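## Task

Take the yellow sponge from the desk and set it on top of the low shelf beneath the REPAIRS sign without shifting that shelf. Every low shelf must be standing upright at the finish, and the robot must not topple or end up leaning; either failure fails the task.

## Robot and tools

ROBOT. A wheeled cart that cannot drive sideways, carrying a pan/tilt head camera and two arms, left_arm and right_arm, each with a wrist camera. The cart spans x = -0.35 to 0.07 m and is 0.53 m wide (0.46 m wide above the 0.13 m wheel height, front edge at x = 0.01). Each arm turns about a vertical pan axis at x = -0.060, y = +0.155 (left) or -0.155 (right); its shoulder sits 0.03 m out from that axis, 0.89 m up. Link lengths: upper arm 0.116, forearm 0.135, hand 0.162 m. A fixed-jaw tip reaches roughly 0.44 m from its pan axis horizontally and no lower than 0.54 m above the floor. Loose objects may occasionally get nudged by something else.

FRAMES. All positions are metres. Base frame: origin on the floor between the drive wheels, x ahead, y to the left, z up; left_hand and right_hand in results are the fixed-jaw tips in this frame, and a held object sits toward the swinging jaw. Odometry frame is where the base frame was at scene start; base_odometry counts wheel rotation only (slip looks like travel, and bumps can turn the robot unseen). Its heading is radians, left positive, in -3.142..3.142.

move. Everything except cameras and blocking forms one action. base is a single object {x_m_s, turn_rad_s, for_s}: velocities (not positions) applied together for for_s seconds, then the base halts. x_m_s is forward speed (negative reverses), 0.005 to 0.291 m/s in magnitude or 0; turn_rad_s is leftward turning speed (negative turns right), 0.02 to 1.175 or 0; for_s 0.1 to 7.5 s. Omitted velocities are 0. Travel is about speed times duration after a ramp (0.5 m/s2, turning 2 rad/s2); very small or near-maximum commands may undershoot, so check odometry. If the two speed fractions of their maxima add above 1, both are scaled down. joints is one flat object keyed by joint name (both arms and head in the same object), each value an absolute target angle in radians. speeds is a same-keyed object of per-joint top speeds in rad/s for this action only, 0.08 to 4.71 (defaults: head 1.5, shoulder_pan 1.4, shoulder_lift and elbow_flex 2, wrist_flex 1.6, wrist_roll 1.3; grippers take none). cameras lists head_camera, left_wrist_camera, right_wrist_camera or all. blocking true (default) returns once all motion rests; false returns within about half a second. A later move overrides only joints it names; if it omits base, any running base velocity winds down. An empty move returns state and images. Unknown keys make a call invalid; out-of-range numbers get it refused, and a refusal or an unrequested stop cancels the later move, wait and finished_scene calls in that reply.

JOINT RANGES (rad, with done tolerance): head_pan -3.2..3.2 (0 ahead, + left); head_tilt -0.76..1.45 (0 level, + down); shoulder_pan -2.006..2.149; shoulder_lift -1.836..1.772 (±0.1); elbow_flex -1.773..1.58 (±0.07); wrist_flex -1.799..1.772; wrist_roll -2.816..2.978; gripper -0.03..1.944. Pan: at 0 the left arm points left and the right arm right; positive rotates clockwise from above; straight ahead is +1.571 left, -1.571 right. Lift, elbow and wrist at 0 put the upper arm up (tilted 0.24 rad outward) with forearm and fingers level; positive bends downward, and the three summed give how far the fingers dip below level. Roll -1.522: fixed jaw on the left looking outward; 1.619: on the right; 0.049: jaws close in the arm's vertical plane. Gripper gap about 0.075 m at 1 and 0.106 m at 1.944, touching near 0. Over furniture keep the fixed jaw on the left, since the hand body then protrudes upward. One action lasts at most 15 s; a joint move ends with time_out after 14 s.

STOWING. Stowed: pan -1.75 (left) / 1.75 (right), lift 0.05, elbow 1.35, wrist_flex -1.55, roll -1.52. Stow in two moves: wrists first, then the rest; unstow in the opposite order. Turning in place needs a clear 0.44 m radius; near furniture, turns or reversing can snag and tip the cart.

RESULTS. base_status and joint_status report done, moving, stopped, off_target (rested short of target: load sag, obstruction, or tripped motor), time_out, or not_followed (a self-collision check withheld that arm's targets, shown as joint command not followed). The move line gives the worst status. on_its_own lists uncommanded activity; Motor temperatures lists each arm's joints then its gripper. MOTOR HOT appears from 55 °C; at 70 °C a motor shuts off (JOINT FAULT / HAND FAULT, status limit_stop_at_motor_heat).

wait(seconds 0..10, cameras) lets the scene run and returns early once moves settle. stop(cameras) brakes all running motions. zoom_image(camera, region [x0,y0,x1,y1] pixels, max 504 each side) enlarges part of the latest image. finished_scene(scene) ends the current scene irreversibly; the result gives the next task.

CARE. Loaded joints sag toward gravity; aim slightly above. Hand positions can be off by centimetres. A joint stuck more than about 0.3 rad (jaws 0.09) from target for ~2 s trips; reset by sending a target 0.2 rad back from the reading. Grip by targeting below contact angle; off_target on a jaw signals a firm hold; thin items use -0.03. Carry at most ~0.4 kg at full reach. Avoid speeds near 3 rad/s with a load, arm-on-arm contact, pulling on things in front, hitting furniture, pushing shelves, and dropping objects from height.

Each tool is called after "Call:" as name(argument=value, ...) on one line, values as JSON.

## Session

Call:
move(joints={"head_tilt_rad":0.3}, cameras=["all"])

Call:
move(joints={"head_pan_rad":1.0}, cameras=["head_camera"])

Call:
move(joints={"head_pan_rad":2.1}, cameras=["head_camera"])

Call:
move(joints={"head_pan_rad":-1.0}, cameras=["head_camera"])

Call:
move(joints={"head_pan_rad":-2.1}, cameras=["head_camera"])

Call:
move(joints={"head_pan_rad":-3.1}, cameras=["head_camera"])

Scene clock: 1.00 s.
Motor temperatures (°C): left_arm=[33 34 33 33 35 29] | right_arm=[30 29 26 27 32 27]
move: done
base_odometry: x=+0.000 y=+0.000 heading=+0.000
base_status: not commanded
joint_positions: head_pan_rad=+0.000 head_tilt_rad=+0.292 left_arm_shoulder_pan_rad=+0.000 left_arm_shoulder_lift_rad=-1.704 left_arm_elbow_flex_rad=+1.478 left_arm_wrist_flex_rad=+0.984 left_arm_wrist_roll_rad=-0.001 left_arm_gripper_rad=+0.000 right_arm_shoulder_pan_rad=+0.001 right_arm_shoulder_lift_rad=-1.670 right_arm_elbow_flex_rad=+1.496 right_arm_wrist_flex_rad=+1.032 right_arm_wrist_roll_rad=+0.000 right_arm_gripper_rad=+0.000
joint_status: all done
left_hand: x=-0.0600 y=+0.3116 z=+0.8261 quat_wxyz=(+0.395, -0.918, +0.023, +0.010) (m; base frame)
right_hand: x=-0.0602 y=-0.3015 z=+0.8125 quat_wxyz=(+0.008, +0.023, +0.937, -0.348) (m; base frame)
pictures: head_camera, left_wrist_camera, right_wrist_camera
Images, in order (width x height): head_camera 644x476, left_wrist_camera 644x476, right_wrist_camera 644x476.

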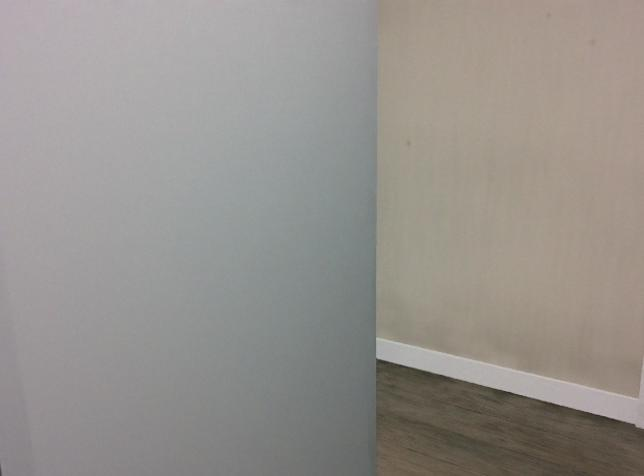

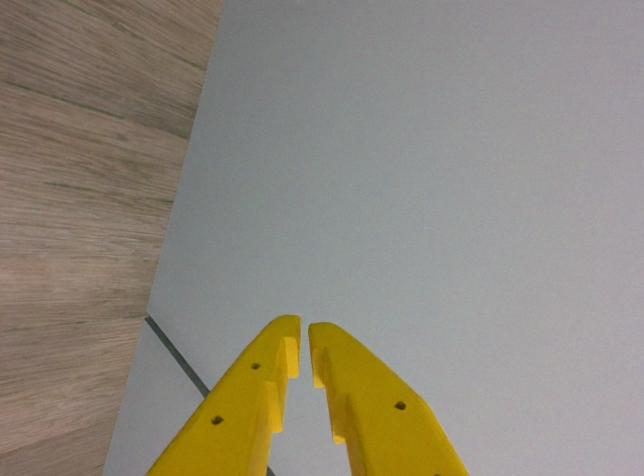

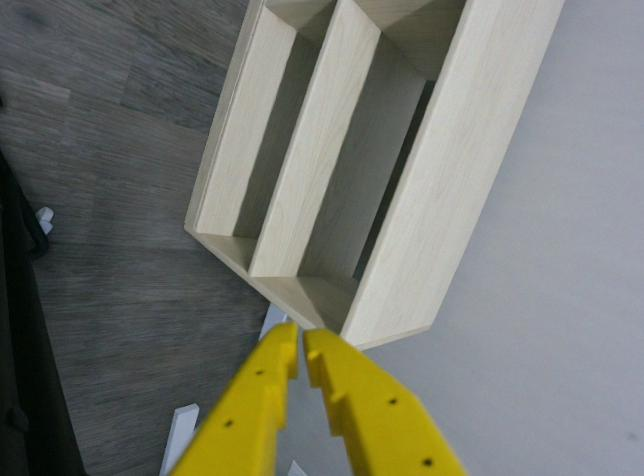

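Scene clock: 2.47 s.
move: done
base_odometry: x=+0.000 y=+0.000 heading=+0.000
base_status: not commanded
joint_positions: head_pan_rad=+0.989 head_tilt_rad=+0.292 left_arm_shoulder_pan_rad=+0.000 left_arm_shoulder_lift_rad=-1.704 left_arm_elbow_flex_rad=+1.478 left_arm_wrist_flex_rad=+0.984 left_arm_wrist_roll_rad=-0.001 left_arm_gripper_rad=+0.000 right_arm_shoulder_pan_rad=+0.001 right_arm_shoulder_lift_rad=-1.670 right_arm_elbow_flex_rad=+1.496 right_arm_wrist_flex_rad=+1.032 right_arm_wrist_roll_rad=+0.000 right_arm_gripper_rad=+0.000
joint_status: all done
left_hand: x=-0.0600 y=+0.3116 z=+0.8261 quat_wxyz=(+0.395, -0.918, +0.023, +0.010) (m; base frame)
right_hand: x=-0.0602 y=-0.3015 z=+0.8125 quat_wxyz=(+0.008, +0.023, +0.937, -0.348) (m; base frame)
pictures: head_camera
Images, in order (width x height): head_camera 644x476.

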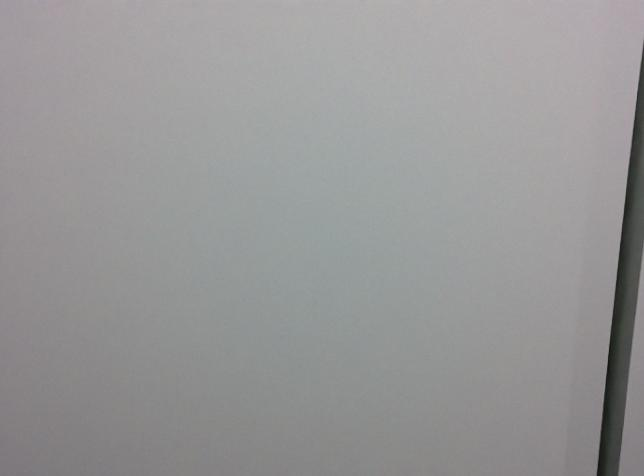

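Scene clock: 4.00 s.
move: done
base_odometry: x=+0.000 y=+0.000 heading=+0.000
base_status: not commanded
joint_positions: head_pan_rad=+2.089 head_tilt_rad=+0.292 left_arm_shoulder_pan_rad=+0.000 left_arm_shoulder_lift_rad=-1.704 left_arm_elbow_flex_rad=+1.478 left_arm_wrist_flex_rad=+0.984 left_arm_wrist_roll_rad=-0.001 left_arm_gripper_rad=+0.000 right_arm_shoulder_pan_rad=+0.001 right_arm_shoulder_lift_rad=-1.670 right_arm_elbow_flex_rad=+1.496 right_arm_wrist_flex_rad=+1.032 right_arm_wrist_roll_rad=+0.000 right_arm_gripper_rad=+0.000
joint_status: all done
left_hand: x=-0.0600 y=+0.3116 z=+0.8261 quat_wxyz=(+0.395, -0.918, +0.023, +0.010) (m; base frame)
right_hand: x=-0.0602 y=-0.3015 z=+0.8125 quat_wxyz=(+0.008, +0.023, +0.937, -0.348) (m; base frame)
pictures: head_camera
Images, in order (width x height): head_camera 644x476.

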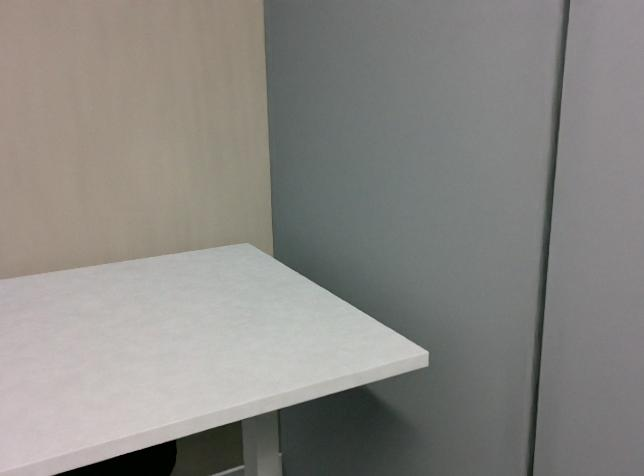

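Scene clock: 6.87 s.
move: done
base_odometry: x=+0.000 y=+0.000 heading=+0.000
base_status: not commanded
joint_positions: head_pan_rad=-0.991 head_tilt_rad=+0.292 left_arm_shoulder_pan_rad=+0.000 left_arm_shoulder_lift_rad=-1.704 left_arm_elbow_flex_rad=+1.478 left_arm_wrist_flex_rad=+0.984 left_arm_wrist_roll_rad=-0.001 left_arm_gripper_rad=+0.000 right_arm_shoulder_pan_rad=+0.001 right_arm_shoulder_lift_rad=-1.670 right_arm_elbow_flex_rad=+1.496 right_arm_wrist_flex_rad=+1.032 right_arm_wrist_roll_rad=+0.000 right_arm_gripper_rad=+0.000
joint_status: all done
left_hand: x=-0.0600 y=+0.3116 z=+0.8261 quat_wxyz=(+0.395, -0.918, +0.023, +0.010) (m; base frame)
right_hand: x=-0.0602 y=-0.3015 z=+0.8125 quat_wxyz=(+0.008, +0.023, +0.937, -0.348) (m; base frame)
pictures: head_camera
Images, in order (width x height): head_camera 644x476.

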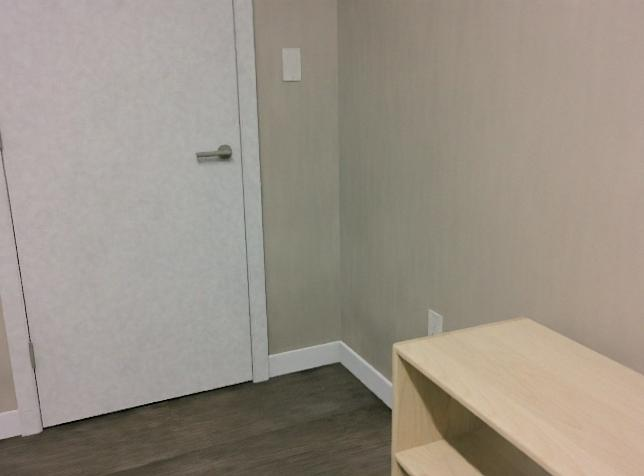

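Scene clock: 8.40 s.
move: done
base_odometry: x=+0.000 y=+0.000 heading=+0.000
base_status: not commanded
joint_positions: head_pan_rad=-2.091 head_tilt_rad=+0.292 left_arm_shoulder_pan_rad=+0.000 left_arm_shoulder_lift_rad=-1.704 left_arm_elbow_flex_rad=+1.478 left_arm_wrist_flex_rad=+0.984 left_arm_wrist_roll_rad=-0.001 left_arm_gripper_rad=+0.000 right_arm_shoulder_pan_rad=+0.001 right_arm_shoulder_lift_rad=-1.670 right_arm_elbow_flex_rad=+1.496 right_arm_wrist_flex_rad=+1.032 right_arm_wrist_roll_rad=+0.000 right_arm_gripper_rad=+0.000
joint_status: all done
left_hand: x=-0.0600 y=+0.3116 z=+0.8261 quat_wxyz=(+0.395, -0.918, +0.023, +0.010) (m; base frame)
right_hand: x=-0.0602 y=-0.3015 z=+0.8125 quat_wxyz=(+0.008, +0.023, +0.937, -0.348) (m; base frame)
pictures: head_camera
Images, in order (width x height): head_camera 644x476.

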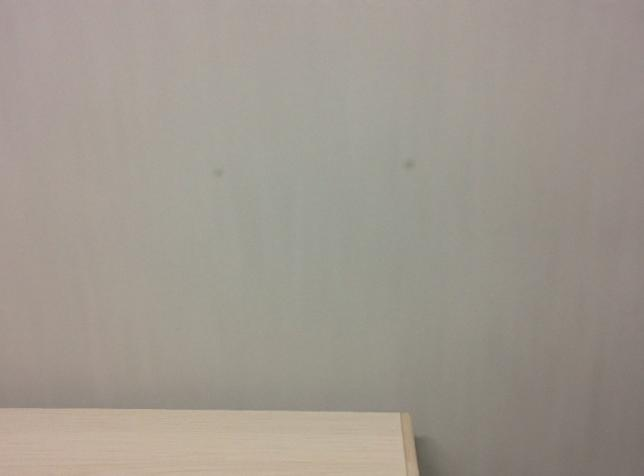

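Scene clock: 9.87 s.
move: done
base_odometry: x=+0.000 y=+0.000 heading=+0.000
base_status: not commanded
joint_positions: head_pan_rad=-3.091 head_tilt_rad=+0.292 left_arm_shoulder_pan_rad=+0.000 left_arm_shoulder_lift_rad=-1.704 left_arm_elbow_flex_rad=+1.478 left_arm_wrist_flex_rad=+0.984 left_arm_wrist_roll_rad=-0.001 left_arm_gripper_rad=+0.000 right_arm_shoulder_pan_rad=+0.001 right_arm_shoulder_lift_rad=-1.670 right_arm_elbow_flex_rad=+1.496 right_arm_wrist_flex_rad=+1.032 right_arm_wrist_roll_rad=+0.000 right_arm_gripper_rad=+0.000
joint_status: all done
left_hand: x=-0.0600 y=+0.3116 z=+0.8261 quat_wxyz=(+0.395, -0.918, +0.023, +0.010) (m; base frame)
right_hand: x=-0.0602 y=-0.3015 z=+0.8125 quat_wxyz=(+0.008, +0.023, +0.937, -0.348) (m; base frame)
pictures: head_camera
Images, in order (width x height): head_camera 644x476.

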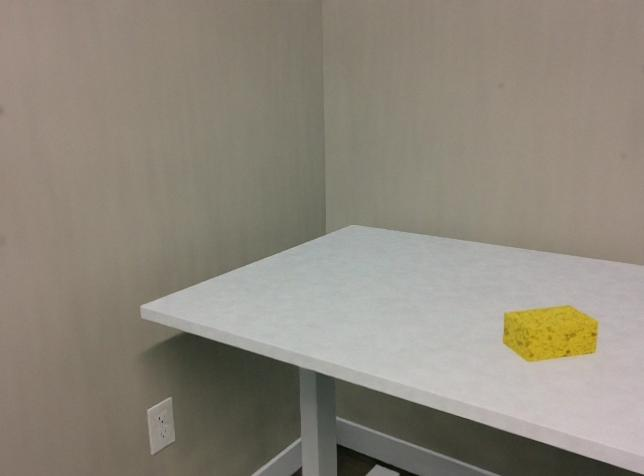

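Call:
move(joints={"head_pan_rad":-1.55,"head_tilt_rad":-0.3}, cameras=["head_camera"])

Call:
move(joints={"head_pan_rad":-1.55,"head_tilt_rad":0.7}, cameras=["head_camera"])

Call:
move(joints={"head_pan_rad":2.8,"head_tilt_rad":0.5}, cameras=["head_camera"])

Call:
move(joints={"head_pan_rad":-0.2,"head_tilt_rad":0.5}, cameras=["head_camera"])

Scene clock: 28.83 s.
move: done
base_odometry: x=+0.000 y=+0.000 heading=+0.000
base_status: not commanded
joint_positions: head_pan_rad=-1.560 head_tilt_rad=-0.290 left_arm_shoulder_pan_rad=+0.000 left_arm_shoulder_lift_rad=-1.704 left_arm_elbow_flex_rad=+1.478 left_arm_wrist_flex_rad=+0.984 left_arm_wrist_roll_rad=-0.001 left_arm_gripper_rad=+0.000 right_arm_shoulder_pan_rad=+0.001 right_arm_shoulder_lift_rad=-1.670 right_arm_elbow_flex_rad=+1.496 right_arm_wrist_flex_rad=+1.032 right_arm_wrist_roll_rad=+0.000 right_arm_gripper_rad=+0.000
joint_status: all done
left_hand: x=-0.0600 y=+0.3116 z=+0.8261 quat_wxyz=(+0.395, -0.918, +0.023, +0.010) (m; base frame)
right_hand: x=-0.0602 y=-0.3015 z=+0.8125 quat_wxyz=(+0.008, +0.023, +0.937, -0.348) (m; base frame)
pictures: head_camera
Images, in order (width x height): head_camera 644x476.

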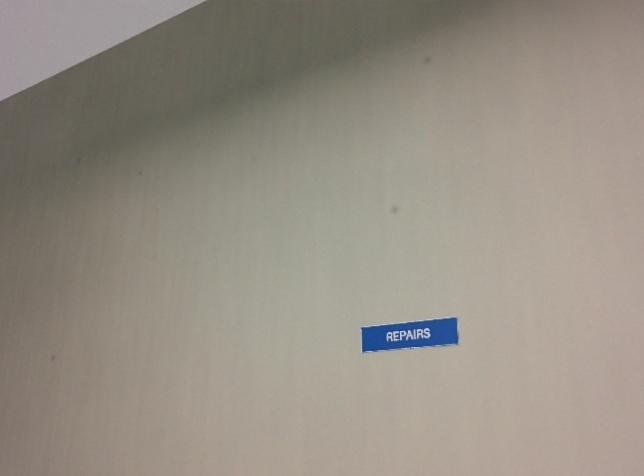

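Scene clock: 30.30 s.
move: done
base_odometry: x=+0.000 y=+0.000 heading=+0.000
base_status: not commanded
joint_positions: head_pan_rad=-1.560 head_tilt_rad=+0.693 left_arm_shoulder_pan_rad=+0.000 left_arm_shoulder_lift_rad=-1.704 left_arm_elbow_flex_rad=+1.478 left_arm_wrist_flex_rad=+0.984 left_arm_wrist_roll_rad=-0.001 left_arm_gripper_rad=+0.000 right_arm_shoulder_pan_rad=+0.001 right_arm_shoulder_lift_rad=-1.670 right_arm_elbow_flex_rad=+1.496 right_arm_wrist_flex_rad=+1.032 right_arm_wrist_roll_rad=+0.000 right_arm_gripper_rad=+0.000
joint_status: all done
left_hand: x=-0.0600 y=+0.3116 z=+0.8261 quat_wxyz=(+0.395, -0.918, +0.023, +0.010) (m; base frame)
right_hand: x=-0.0602 y=-0.3015 z=+0.8125 quat_wxyz=(+0.008, +0.023, +0.937, -0.348) (m; base frame)
pictures: head_camera
Images, in order (width x height): head_camera 644x476.

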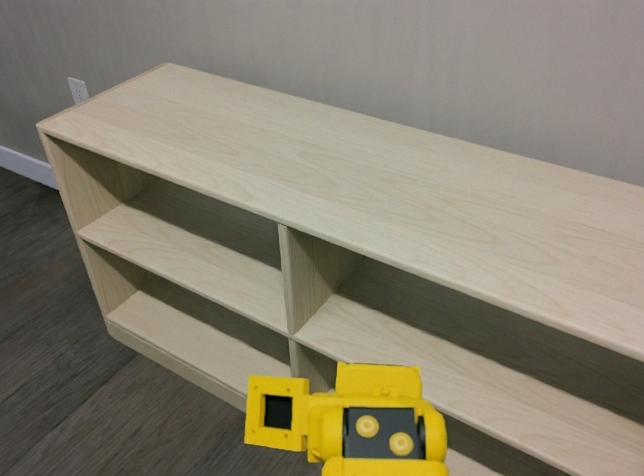

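Scene clock: 34.00 s.
move: done
base_odometry: x=+0.000 y=+0.000 heading=+0.000
base_status: not commanded
joint_positions: head_pan_rad=+2.789 head_tilt_rad=+0.513 left_arm_shoulder_pan_rad=+0.000 left_arm_shoulder_lift_rad=-1.704 left_arm_elbow_flex_rad=+1.478 left_arm_wrist_flex_rad=+0.984 left_arm_wrist_roll_rad=-0.001 left_arm_gripper_rad=+0.000 right_arm_shoulder_pan_rad=+0.001 right_arm_shoulder_lift_rad=-1.670 right_arm_elbow_flex_rad=+1.496 right_arm_wrist_flex_rad=+1.032 right_arm_wrist_roll_rad=+0.000 right_arm_gripper_rad=+0.000
joint_status: all done
left_hand: x=-0.0600 y=+0.3116 z=+0.8261 quat_wxyz=(+0.395, -0.918, +0.023, +0.010) (m; base frame)
right_hand: x=-0.0602 y=-0.3015 z=+0.8125 quat_wxyz=(+0.008, +0.023, +0.937, -0.348) (m; base frame)
pictures: head_camera
Images, in order (width x height): head_camera 644x476.

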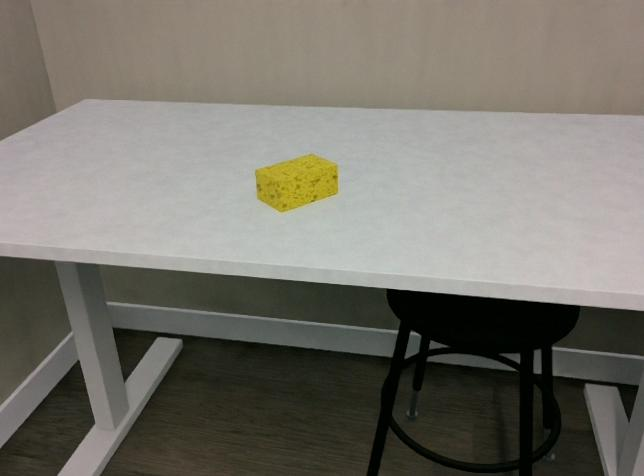

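Scene clock: 36.80 s.
move: done
base_odometry: x=+0.000 y=+0.000 heading=+0.000
base_status: not commanded
joint_positions: head_pan_rad=-0.190 head_tilt_rad=+0.513 left_arm_shoulder_pan_rad=+0.000 left_arm_shoulder_lift_rad=-1.704 left_arm_elbow_flex_rad=+1.478 left_arm_wrist_flex_rad=+0.984 left_arm_wrist_roll_rad=-0.001 left_arm_gripper_rad=+0.000 right_arm_shoulder_pan_rad=+0.001 right_arm_shoulder_lift_rad=-1.670 right_arm_elbow_flex_rad=+1.496 right_arm_wrist_flex_rad=+1.032 right_arm_wrist_roll_rad=+0.000 right_arm_gripper_rad=+0.000
joint_status: all done
left_hand: x=-0.0600 y=+0.3116 z=+0.8261 quat_wxyz=(+0.395, -0.918, +0.023, +0.010) (m; base frame)
right_hand: x=-0.0602 y=-0.3015 z=+0.8125 quat_wxyz=(+0.008, +0.023, +0.937, -0.348) (m; base frame)
pictures: head_camera
Images, in order (width x height): head_camera 644x476.

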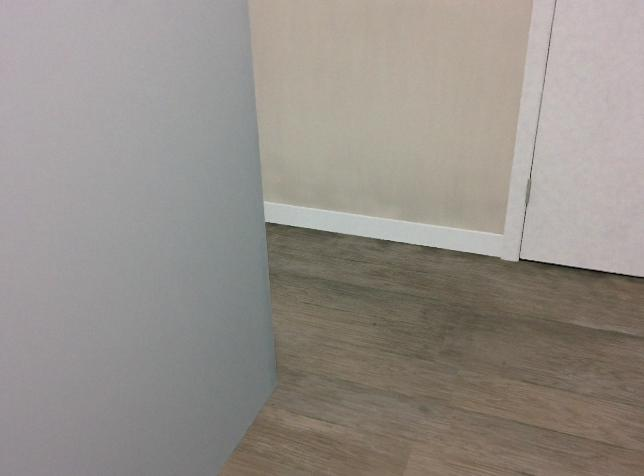

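Call:
move(base={"turn_rad_s":0.6,"for_s":4.37}, joints={"head_pan_rad":0.0,"head_tilt_rad":0.6}, cameras=["head_camera"])

Scene clock: 79.03 s.
move: done
base_odometry: x=-0.001 y=+0.000 heading=+2.619
base_status: done (sent for 4.37 of 4.37 s)
joint_positions: head_pan_rad=-0.011 head_tilt_rad=+0.593 left_arm_shoulder_pan_rad=-0.004 left_arm_shoulder_lift_rad=-1.704 left_arm_elbow_flex_rad=+1.478 left_arm_wrist_flex_rad=+0.984 left_arm_wrist_roll_rad=-0.001 left_arm_gripper_rad=+0.000 right_arm_shoulder_pan_rad=-0.002 right_arm_shoulder_lift_rad=-1.670 right_arm_elbow_flex_rad=+1.496 right_arm_wrist_flex_rad=+1.032 right_arm_wrist_roll_rad=+0.000 right_arm_gripper_rad=+0.000
joint_status: all done
left_hand: x=-0.0607 y=+0.3116 z=+0.8261 quat_wxyz=(+0.395, -0.918, +0.021, +0.011) (m; base frame)
right_hand: x=-0.0597 y=-0.3015 z=+0.8125 quat_wxyz=(+0.009, +0.022, +0.937, -0.348) (m; base frame)
pictures: head_camera
Images, in order (width x height): head_camera 644x476.

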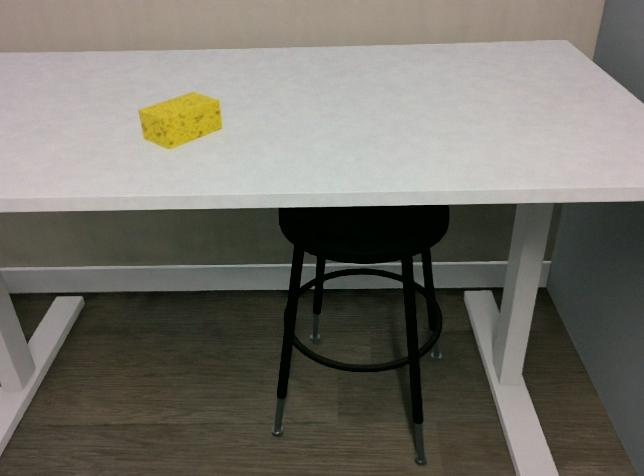

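Call:
move(base={"turn_rad_s":0.5,"for_s":1.06})

Call:
move(base={"x_m_s":0.2,"for_s":2.1})

Call:
move(base={"turn_rad_s":-0.5,"for_s":1.0}, joints={"head_tilt_rad":0.8}, cameras=["head_camera"])

Scene clock: 113.97 s.
move: done
base_odometry: x=-0.001 y=+0.000 heading=-3.130
base_status: done (sent for 1.07 of 1.07 s)
joint_positions: head_pan_rad=-0.011 head_tilt_rad=+0.593 left_arm_shoulder_pan_rad=-0.003 left_arm_shoulder_lift_rad=-1.704 left_arm_elbow_flex_rad=+1.478 left_arm_wrist_flex_rad=+0.984 left_arm_wrist_roll_rad=-0.001 left_arm_gripper_rad=+0.000 right_arm_shoulder_pan_rad=-0.002 right_arm_shoulder_lift_rad=-1.670 right_arm_elbow_flex_rad=+1.496 right_arm_wrist_flex_rad=+1.032 right_arm_wrist_roll_rad=+0.000 right_arm_gripper_rad=+0.000
joint_status: not commanded
left_hand: x=-0.0604 y=+0.3116 z=+0.8261 quat_wxyz=(+0.395, -0.918, +0.021, +0.010) (m; base frame)
right_hand: x=-0.0597 y=-0.3015 z=+0.8125 quat_wxyz=(+0.009, +0.022, +0.937, -0.348) (m; base frame)
pictures: none

Scene clock: 117.07 s.
move: done
base_odometry: x=-0.421 y=-0.006 heading=-3.129
base_status: done (sent for 2.1 of 2.1 s)
joint_positions: head_pan_rad=-0.011 head_tilt_rad=+0.593 left_arm_shoulder_pan_rad=-0.001 left_arm_shoulder_lift_rad=-1.704 left_arm_elbow_flex_rad=+1.478 left_arm_wrist_flex_rad=+0.984 left_arm_wrist_roll_rad=-0.001 left_arm_gripper_rad=+0.000 right_arm_shoulder_pan_rad=+0.001 right_arm_shoulder_lift_rad=-1.670 right_arm_elbow_flex_rad=+1.496 right_arm_wrist_flex_rad=+1.032 right_arm_wrist_roll_rad=+0.000 right_arm_gripper_rad=+0.000
joint_status: not commanded
left_hand: x=-0.0602 y=+0.3116 z=+0.8261 quat_wxyz=(+0.395, -0.918, +0.022, +0.010) (m; base frame)
right_hand: x=-0.0602 y=-0.3015 z=+0.8125 quat_wxyz=(+0.008, +0.023, +0.937, -0.348) (m; base frame)
pictures: none

Scene clock: 118.73 s.
move: done
base_odometry: x=-0.421 y=-0.006 heading=+2.653
base_status: done (sent for 1 of 1 s)
joint_positions: head_pan_rad=-0.011 head_tilt_rad=+0.794 left_arm_shoulder_pan_rad=+0.002 left_arm_shoulder_lift_rad=-1.704 left_arm_elbow_flex_rad=+1.478 left_arm_wrist_flex_rad=+0.984 left_arm_wrist_roll_rad=-0.001 left_arm_gripper_rad=+0.000 right_arm_shoulder_pan_rad=+0.003 right_arm_shoulder_lift_rad=-1.670 right_arm_elbow_flex_rad=+1.496 right_arm_wrist_flex_rad=+1.032 right_arm_wrist_roll_rad=+0.000 right_arm_gripper_rad=+0.000
joint_status: all done
left_hand: x=-0.0597 y=+0.3116 z=+0.8261 quat_wxyz=(+0.395, -0.918, +0.023, +0.009) (m; base frame)
right_hand: x=-0.0604 y=-0.3015 z=+0.8125 quat_wxyz=(+0.008, +0.024, +0.937, -0.348) (m; base frame)
pictures: head_camera
Images, in order (width x height): head_camera 644x476.

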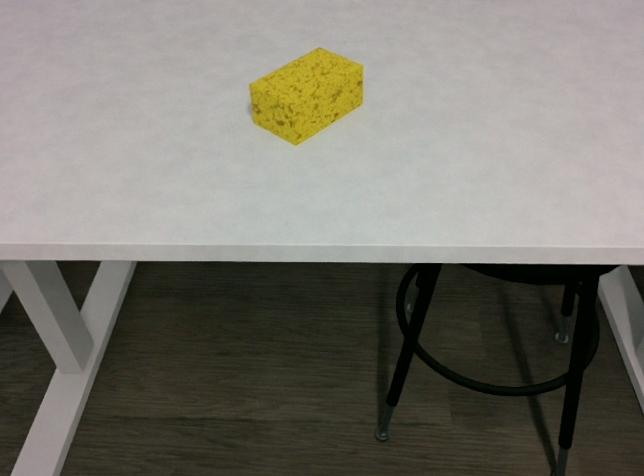

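Call:
move(joints={"left_arm_shoulder_pan_rad":1.89,"left_arm_gripper_rad":1.9})

Call:
move(joints={"left_arm_shoulder_lift_rad":0.51,"left_arm_elbow_flex_rad":-0.93,"left_arm_wrist_flex_rad":1.17,"left_arm_wrist_roll_rad":-1.9}, cameras=["head_camera","left_wrist_camera"])

Scene clock: 158.73 s.
move: done
base_odometry: x=-0.421 y=-0.006 heading=+2.653
base_status: not commanded
joint_positions: head_pan_rad=-0.011 head_tilt_rad=+0.794 left_arm_shoulder_pan_rad=+1.884 left_arm_shoulder_lift_rad=-1.704 left_arm_elbow_flex_rad=+1.478 left_arm_wrist_flex_rad=+0.984 left_arm_wrist_roll_rad=-0.001 left_arm_gripper_rad=+1.891 right_arm_shoulder_pan_rad=+0.003 right_arm_shoulder_lift_rad=-1.670 right_arm_elbow_flex_rad=+1.496 right_arm_wrist_flex_rad=+1.032 right_arm_wrist_roll_rad=+0.000 right_arm_gripper_rad=+0.000
joint_status: all done
left_hand: x=+0.0890 y=+0.1068 z=+0.8261 quat_wxyz=(+0.240, -0.522, +0.756, -0.314) (m; base frame)
right_hand: x=-0.0604 y=-0.3015 z=+0.8125 quat_wxyz=(+0.008, +0.024, +0.937, -0.348) (m; base frame)
pictures: none

Scene clock: 160.97 s.
move: done
base_odometry: x=-0.421 y=-0.006 heading=+2.653
base_status: not commanded
joint_positions: head_pan_rad=-0.011 head_tilt_rad=+0.794 left_arm_shoulder_pan_rad=+1.884 left_arm_shoulder_lift_rad=+0.521 left_arm_elbow_flex_rad=-0.895 left_arm_wrist_flex_rad=+1.168 left_arm_wrist_roll_rad=-1.895 left_arm_gripper_rad=+1.891 right_arm_shoulder_pan_rad=+0.003 right_arm_shoulder_lift_rad=-1.670 right_arm_elbow_flex_rad=+1.496 right_arm_wrist_flex_rad=+1.032 right_arm_wrist_roll_rad=+0.000 right_arm_gripper_rad=+0.000
joint_status: all done
left_hand: x=+0.2741 y=+0.0545 z=+0.9194 quat_wxyz=(+0.379, +0.311, +0.871, +0.011) (m; base frame)
right_hand: x=-0.0604 y=-0.3015 z=+0.8125 quat_wxyz=(+0.008, +0.024, +0.937, -0.348) (m; base frame)
pictures: head_camera, left_wrist_camera
Images, in order (width x height): head_camera 644x476, left_wrist_camera 644x476.

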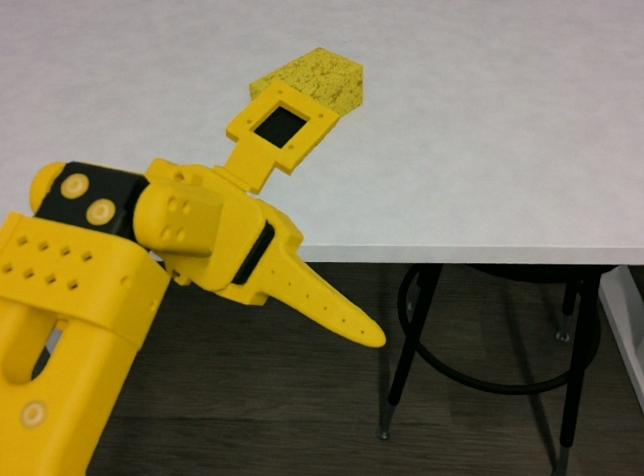

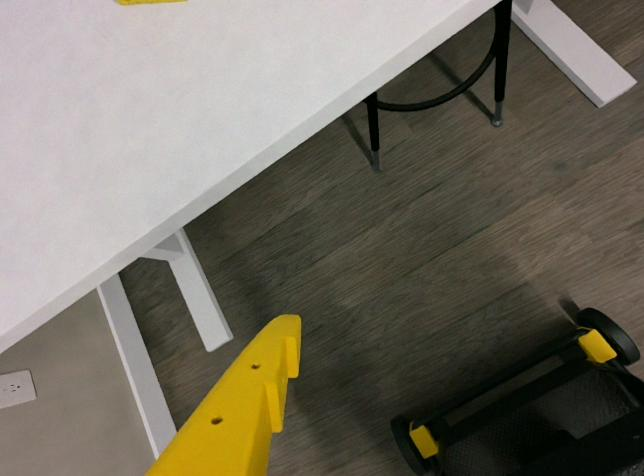

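Call:
move(base={"x_m_s":0.15,"for_s":2.2}, cameras=["head_camera","left_wrist_camera"])

Scene clock: 175.60 s.
move: done
base_odometry: x=-0.712 y=+0.150 heading=+2.651
base_status: done (sent for 2.2 of 2.2 s)
joint_positions: head_pan_rad=-0.011 head_tilt_rad=+0.794 left_arm_shoulder_pan_rad=+1.884 left_arm_shoulder_lift_rad=+0.522 left_arm_elbow_flex_rad=-0.895 left_arm_wrist_flex_rad=+1.168 left_arm_wrist_roll_rad=-1.895 left_arm_gripper_rad=+1.891 right_arm_shoulder_pan_rad=+0.001 right_arm_shoulder_lift_rad=-1.670 right_arm_elbow_flex_rad=+1.496 right_arm_wrist_flex_rad=+1.032 right_arm_wrist_roll_rad=+0.000 right_arm_gripper_rad=+0.000
joint_status: not commanded
left_hand: x=+0.2742 y=+0.0545 z=+0.9190 quat_wxyz=(+0.378, +0.311, +0.872, +0.011) (m; base frame)
right_hand: x=-0.0602 y=-0.3015 z=+0.8125 quat_wxyz=(+0.008, +0.023, +0.937, -0.348) (m; base frame)
pictures: head_camera, left_wrist_camera
Images, in order (width x height): head_camera 644x476, left_wrist_camera 644x476.

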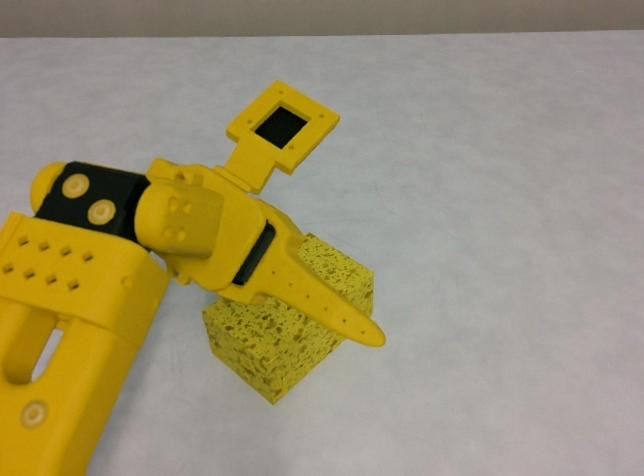

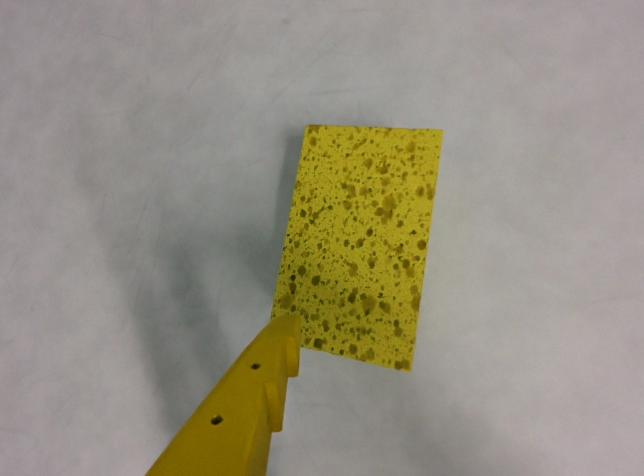

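Call:
move(base={"x_m_s":0.05,"for_s":0.7}, joints={"head_tilt_rad":1.15,"left_arm_shoulder_pan_rad":1.8}, cameras=["head_camera","left_wrist_camera"])

Scene clock: 203.77 s.
move: done
base_odometry: x=-0.743 y=+0.166 heading=+2.652
base_status: done (sent for 0.7 of 0.7 s)
joint_positions: head_pan_rad=-0.011 head_tilt_rad=+1.145 left_arm_shoulder_pan_rad=+1.804 left_arm_shoulder_lift_rad=+0.522 left_arm_elbow_flex_rad=-0.895 left_arm_wrist_flex_rad=+1.168 left_arm_wrist_roll_rad=-1.904 left_arm_gripper_rad=+1.891 right_arm_shoulder_pan_rad=+0.003 right_arm_shoulder_lift_rad=-1.670 right_arm_elbow_flex_rad=+1.496 right_arm_wrist_flex_rad=+1.032 right_arm_wrist_roll_rad=+0.000 right_arm_gripper_rad=+0.000
joint_status: all done
left_hand: x=+0.2812 y=+0.0814 z=+0.9190 quat_wxyz=(+0.377, +0.280, +0.882, +0.028) (m; base frame)
right_hand: x=-0.0604 y=-0.3015 z=+0.8125 quat_wxyz=(+0.008, +0.024, +0.937, -0.348) (m; base frame)
pictures: head_camera, left_wrist_camera
Images, in order (width x height): head_camera 644x476, left_wrist_camera 644x476.

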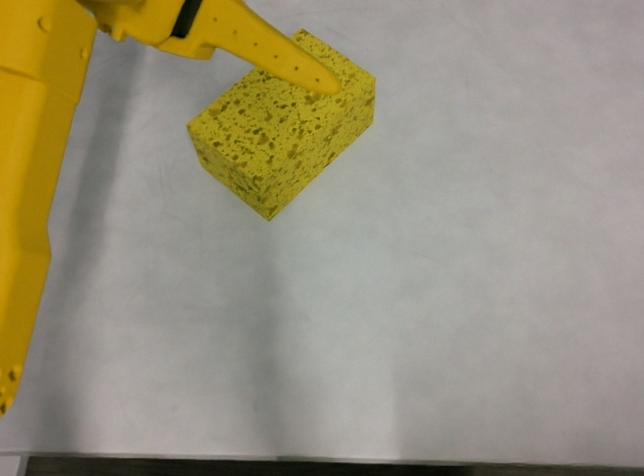

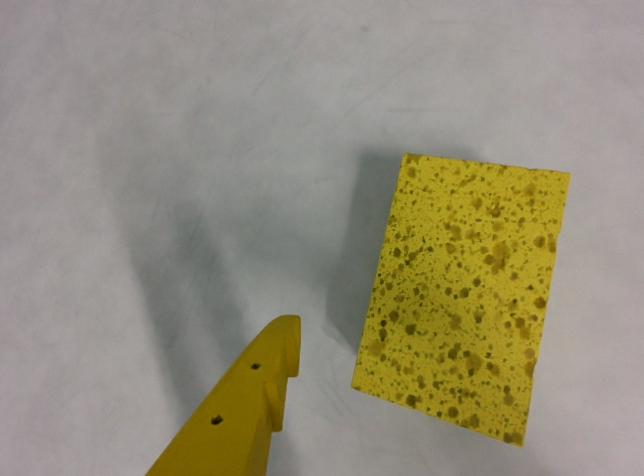

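Call:
move(joints={"left_arm_shoulder_lift_rad":0.74,"left_arm_elbow_flex_rad":-0.81,"left_arm_wrist_flex_rad":0.77}, cameras=["head_camera","left_wrist_camera"])

Scene clock: 216.40 s.
move: done
base_odometry: x=-0.743 y=+0.166 heading=+2.652
base_status: not commanded
joint_positions: head_pan_rad=-0.011 head_tilt_rad=+1.145 left_arm_shoulder_pan_rad=+1.804 left_arm_shoulder_lift_rad=+0.754 left_arm_elbow_flex_rad=-0.806 left_arm_wrist_flex_rad=+0.783 left_arm_wrist_roll_rad=-1.904 left_arm_gripper_rad=+1.891 right_arm_shoulder_pan_rad=+0.003 right_arm_shoulder_lift_rad=-1.670 right_arm_elbow_flex_rad=+1.496 right_arm_wrist_flex_rad=+1.032 right_arm_wrist_roll_rad=+0.000 right_arm_gripper_rad=+0.000
joint_status: all done
left_hand: x=+0.3150 y=+0.0733 z=+0.8642 quat_wxyz=(+0.407, +0.277, +0.870, +0.030) (m; base frame)
right_hand: x=-0.0604 y=-0.3015 z=+0.8125 quat_wxyz=(+0.008, +0.024, +0.937, -0.348) (m; base frame)
pictures: head_camera, left_wrist_camera
Images, in order (width x height): head_camera 644x476, left_wrist_camera 644x476.

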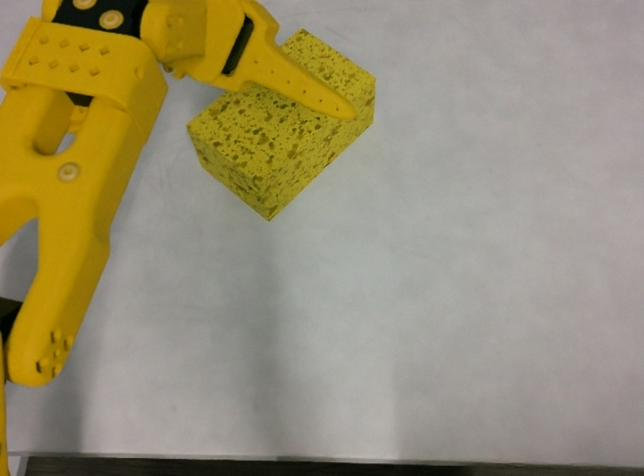

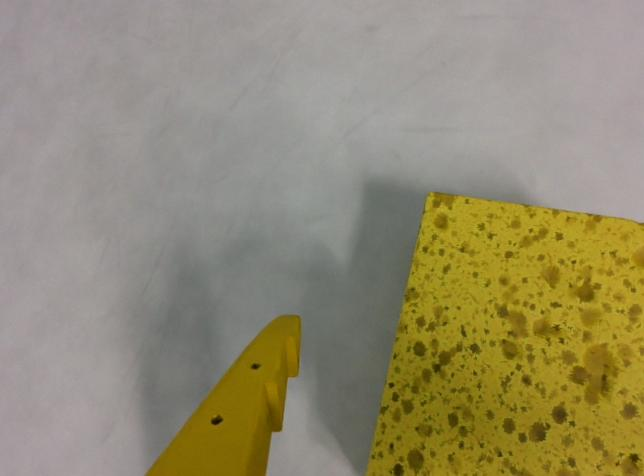

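Call:
move(joints={"left_arm_shoulder_pan_rad":1.865})

Call:
move(joints={"left_arm_shoulder_lift_rad":0.862,"left_arm_elbow_flex_rad":-0.529,"left_arm_wrist_flex_rad":0.317}, speeds={"left_arm_shoulder_lift_rad":0.2,"left_arm_elbow_flex_rad":0.5,"left_arm_wrist_flex_rad":0.8}, cameras=["head_camera","left_wrist_camera"])

Scene clock: 229.77 s.
move: done
base_odometry: x=-0.743 y=+0.166 heading=+2.652
base_status: not commanded
joint_positions: head_pan_rad=-0.011 head_tilt_rad=+1.145 left_arm_shoulder_pan_rad=+1.861 left_arm_shoulder_lift_rad=+0.754 left_arm_elbow_flex_rad=-0.806 left_arm_wrist_flex_rad=+0.783 left_arm_wrist_roll_rad=-1.904 left_arm_gripper_rad=+1.891 right_arm_shoulder_pan_rad=+0.003 right_arm_shoulder_lift_rad=-1.670 right_arm_elbow_flex_rad=+1.496 right_arm_wrist_flex_rad=+1.032 right_arm_wrist_roll_rad=+0.000 right_arm_gripper_rad=+0.000
joint_status: all done
left_hand: x=+0.3098 y=+0.0522 z=+0.8642 quat_wxyz=(+0.408, +0.301, +0.862, +0.019) (m; base frame)
right_hand: x=-0.0604 y=-0.3015 z=+0.8125 quat_wxyz=(+0.008, +0.024, +0.937, -0.348) (m; base frame)
pictures: none

Scene clock: 230.97 s.
move: done
base_odometry: x=-0.743 y=+0.166 heading=+2.652
base_status: not commanded
joint_positions: head_pan_rad=-0.011 head_tilt_rad=+1.145 left_arm_shoulder_pan_rad=+1.856 left_arm_shoulder_lift_rad=+0.853 left_arm_elbow_flex_rad=-0.543 left_arm_wrist_flex_rad=+0.316 left_arm_wrist_roll_rad=-1.904 left_arm_gripper_rad=+1.891 right_arm_shoulder_pan_rad=+0.001 right_arm_shoulder_lift_rad=-1.670 right_arm_elbow_flex_rad=+1.496 right_arm_wrist_flex_rad=+1.032 right_arm_wrist_roll_rad=+0.000 right_arm_gripper_rad=+0.000
joint_status: all done
left_hand: x=+0.3213 y=+0.0507 z=+0.8186 quat_wxyz=(+0.454, +0.292, +0.842, +0.022) (m; base frame)
right_hand: x=-0.0602 y=-0.3015 z=+0.8125 quat_wxyz=(+0.008, +0.023, +0.937, -0.348) (m; base frame)
pictures: head_camera, left_wrist_camera
Images, in order (width x height): head_camera 644x476, left_wrist_camera 644x476.

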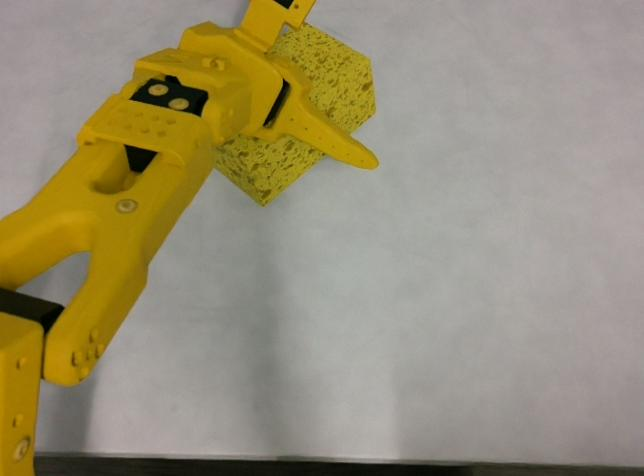

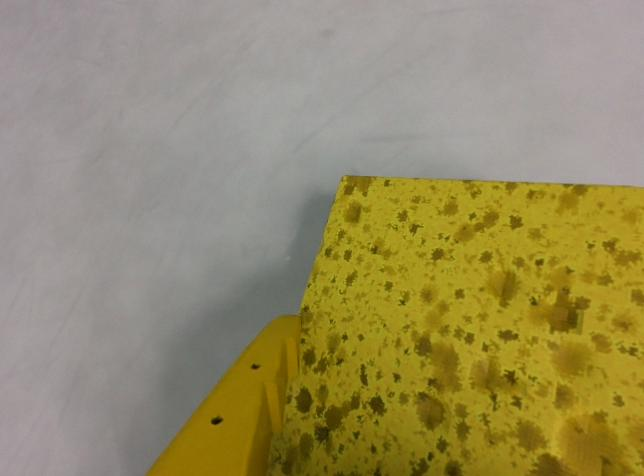

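Call:
move(joints={"left_arm_shoulder_pan_rad":1.835})

Call:
move(joints={"left_arm_shoulder_lift_rad":0.94,"left_arm_elbow_flex_rad":-0.55,"left_arm_wrist_flex_rad":0.30}, speeds={"left_arm_shoulder_lift_rad":0.2}, cameras=["head_camera","left_wrist_camera"])

Scene clock: 239.53 s.
move: done
base_odometry: x=-0.743 y=+0.166 heading=+2.652
base_status: not commanded
joint_positions: head_pan_rad=-0.011 head_tilt_rad=+1.145 left_arm_shoulder_pan_rad=+1.842 left_arm_shoulder_lift_rad=+0.853 left_arm_elbow_flex_rad=-0.543 left_arm_wrist_flex_rad=+0.315 left_arm_wrist_roll_rad=-1.904 left_arm_gripper_rad=+1.891 right_arm_shoulder_pan_rad=+0.003 right_arm_shoulder_lift_rad=-1.670 right_arm_elbow_flex_rad=+1.496 right_arm_wrist_flex_rad=+1.032 right_arm_wrist_roll_rad=+0.000 right_arm_gripper_rad=+0.000
joint_status: all done
left_hand: x=+0.3228 y=+0.0559 z=+0.8188 quat_wxyz=(+0.454, +0.286, +0.843, +0.025) (m; base frame)
right_hand: x=-0.0604 y=-0.3015 z=+0.8125 quat_wxyz=(+0.008, +0.024, +0.937, -0.348) (m; base frame)
pictures: none

Scene clock: 240.27 s.
move: done
base_odometry: x=-0.743 y=+0.166 heading=+2.652
base_status: not commanded
joint_positions: head_pan_rad=-0.011 head_tilt_rad=+1.145 left_arm_shoulder_pan_rad=+1.842 left_arm_shoulder_lift_rad=+0.876 left_arm_elbow_flex_rad=-0.555 left_arm_wrist_flex_rad=+0.298 left_arm_wrist_roll_rad=-1.904 left_arm_gripper_rad=+1.893 right_arm_shoulder_pan_rad=+0.003 right_arm_shoulder_lift_rad=-1.670 right_arm_elbow_flex_rad=+1.496 right_arm_wrist_flex_rad=+1.032 right_arm_wrist_roll_rad=+0.000 right_arm_gripper_rad=+0.000
joint_status: all done
left_hand: x=+0.3241 y=+0.0555 z=+0.8158 quat_wxyz=(+0.457, +0.286, +0.842, +0.025) (m; base frame)
right_hand: x=-0.0604 y=-0.3015 z=+0.8125 quat_wxyz=(+0.008, +0.024, +0.937, -0.348) (m; base frame)
pictures: head_camera, left_wrist_camera
Images, in order (width x height): head_camera 644x476, left_wrist_camera 644x476.

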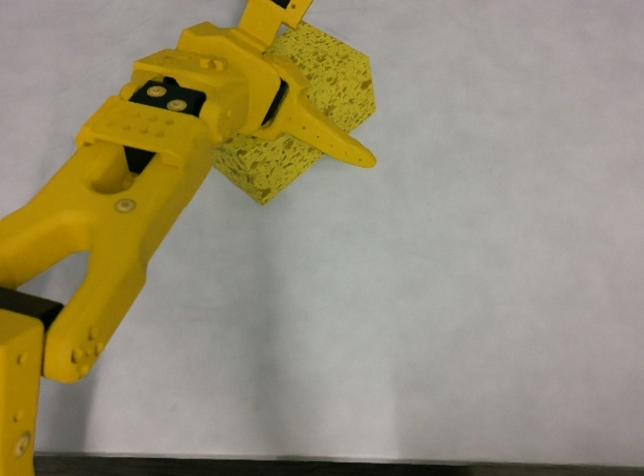

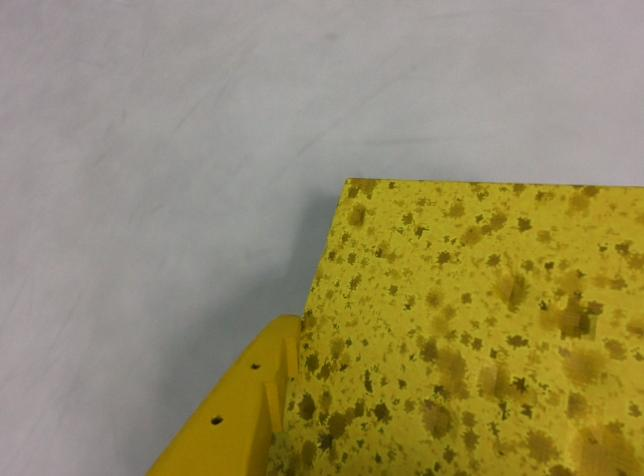

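Call:
move(joints={"left_arm_gripper_rad":0.35}, cameras=["head_camera","left_wrist_camera"])

Scene clock: 246.70 s.
move: off_target
base_odometry: x=-0.743 y=+0.166 heading=+2.652
base_status: not commanded
joint_positions: head_pan_rad=-0.011 head_tilt_rad=+1.145 left_arm_shoulder_pan_rad=+1.841 left_arm_shoulder_lift_rad=+0.899 left_arm_elbow_flex_rad=-0.566 left_arm_wrist_flex_rad=+0.298 left_arm_wrist_roll_rad=-1.895 left_arm_gripper_rad=+0.957 right_arm_shoulder_pan_rad=-0.002 right_arm_shoulder_lift_rad=-1.670 right_arm_elbow_flex_rad=+1.496 right_arm_wrist_flex_rad=+1.032 right_arm_wrist_roll_rad=+0.000 right_arm_gripper_rad=+0.000
joint_status: left_arm_gripper_rad off_target (ended at +0.958, target +0.350)
left_hand: x=+0.3238 y=+0.0563 z=+0.8101 quat_wxyz=(+0.452, +0.282, +0.846, +0.023) (m; base frame)
right_hand: x=-0.0597 y=-0.3015 z=+0.8125 quat_wxyz=(+0.009, +0.022, +0.937, -0.348) (m; base frame)
pictures: head_camera, left_wrist_camera
Images, in order (width x height): head_camera 644x476, left_wrist_camera 644x476.

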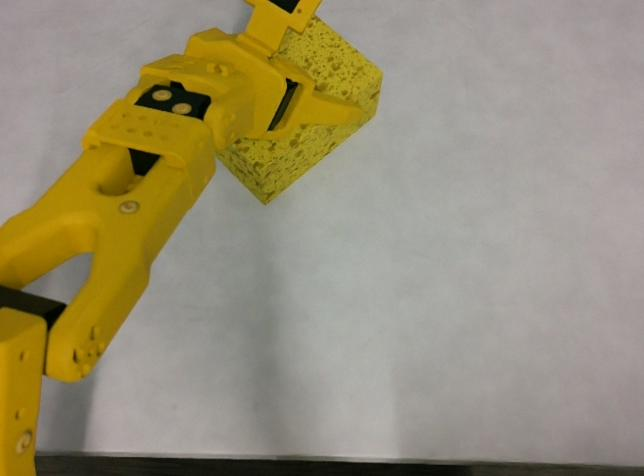

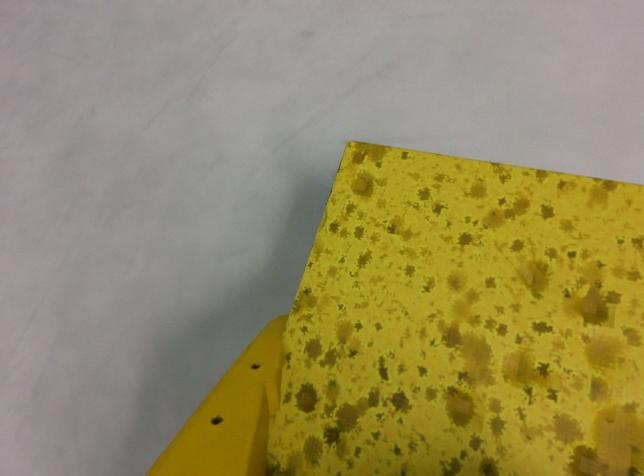

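Call:
move(joints={"left_arm_gripper_rad":0.875})

Call:
move(joints={"left_arm_shoulder_lift_rad":0.55,"left_arm_elbow_flex_rad":-0.60,"left_arm_wrist_flex_rad":0.7}, speeds={"left_arm_shoulder_lift_rad":0.4,"left_arm_elbow_flex_rad":0.4,"left_arm_wrist_flex_rad":0.4}, cameras=["head_camera","left_wrist_camera"])

Scene clock: 254.33 s.
move: off_target
base_odometry: x=-0.743 y=+0.166 heading=+2.652
base_status: not commanded
joint_positions: head_pan_rad=-0.011 head_tilt_rad=+1.145 left_arm_shoulder_pan_rad=+1.841 left_arm_shoulder_lift_rad=+0.901 left_arm_elbow_flex_rad=-0.567 left_arm_wrist_flex_rad=+0.298 left_arm_wrist_roll_rad=-1.895 left_arm_gripper_rad=+0.986 right_arm_shoulder_pan_rad=-0.002 right_arm_shoulder_lift_rad=-1.670 right_arm_elbow_flex_rad=+1.496 right_arm_wrist_flex_rad=+1.032 right_arm_wrist_roll_rad=+0.000 right_arm_gripper_rad=+0.000
joint_status: left_arm_gripper_rad off_target (ended at +0.987, target +0.875)
left_hand: x=+0.3239 y=+0.0563 z=+0.8100 quat_wxyz=(+0.452, +0.282, +0.846, +0.023) (m; base frame)
right_hand: x=-0.0597 y=-0.3015 z=+0.8125 quat_wxyz=(+0.009, +0.022, +0.937, -0.348) (m; base frame)
pictures: none

Scene clock: 255.87 s.
move: done
base_odometry: x=-0.743 y=+0.166 heading=+2.652
base_status: not commanded
joint_positions: head_pan_rad=-0.011 head_tilt_rad=+1.145 left_arm_shoulder_pan_rad=+1.839 left_arm_shoulder_lift_rad=+0.623 left_arm_elbow_flex_rad=-0.589 left_arm_wrist_flex_rad=+0.698 left_arm_wrist_roll_rad=-1.904 left_arm_gripper_rad=+0.986 right_arm_shoulder_pan_rad=-0.002 right_arm_shoulder_lift_rad=-1.670 right_arm_elbow_flex_rad=+1.496 right_arm_wrist_flex_rad=+1.032 right_arm_wrist_roll_rad=+0.000 right_arm_gripper_rad=+0.000
joint_status: all done
left_hand: x=+0.3034 y=+0.0625 z=+0.8641 quat_wxyz=(+0.406, +0.292, +0.866, +0.023) (m; base frame)
right_hand: x=-0.0597 y=-0.3015 z=+0.8125 quat_wxyz=(+0.009, +0.022, +0.937, -0.348) (m; base frame)
pictures: head_camera, left_wrist_camera
Images, in order (width x height): head_camera 644x476, left_wrist_camera 644x476.

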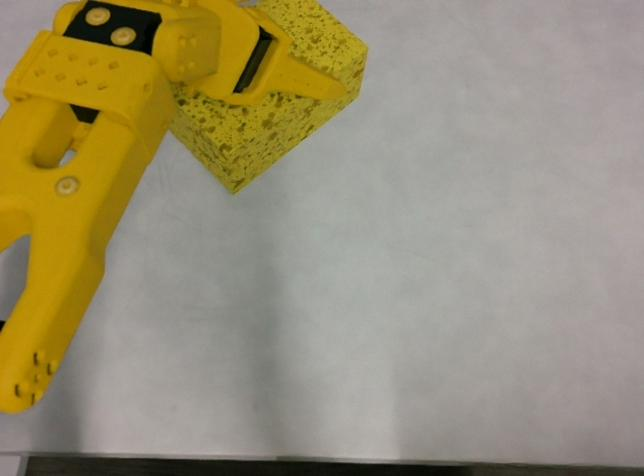

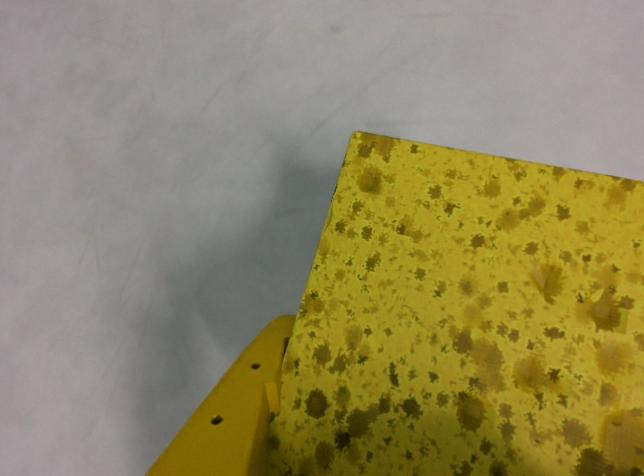

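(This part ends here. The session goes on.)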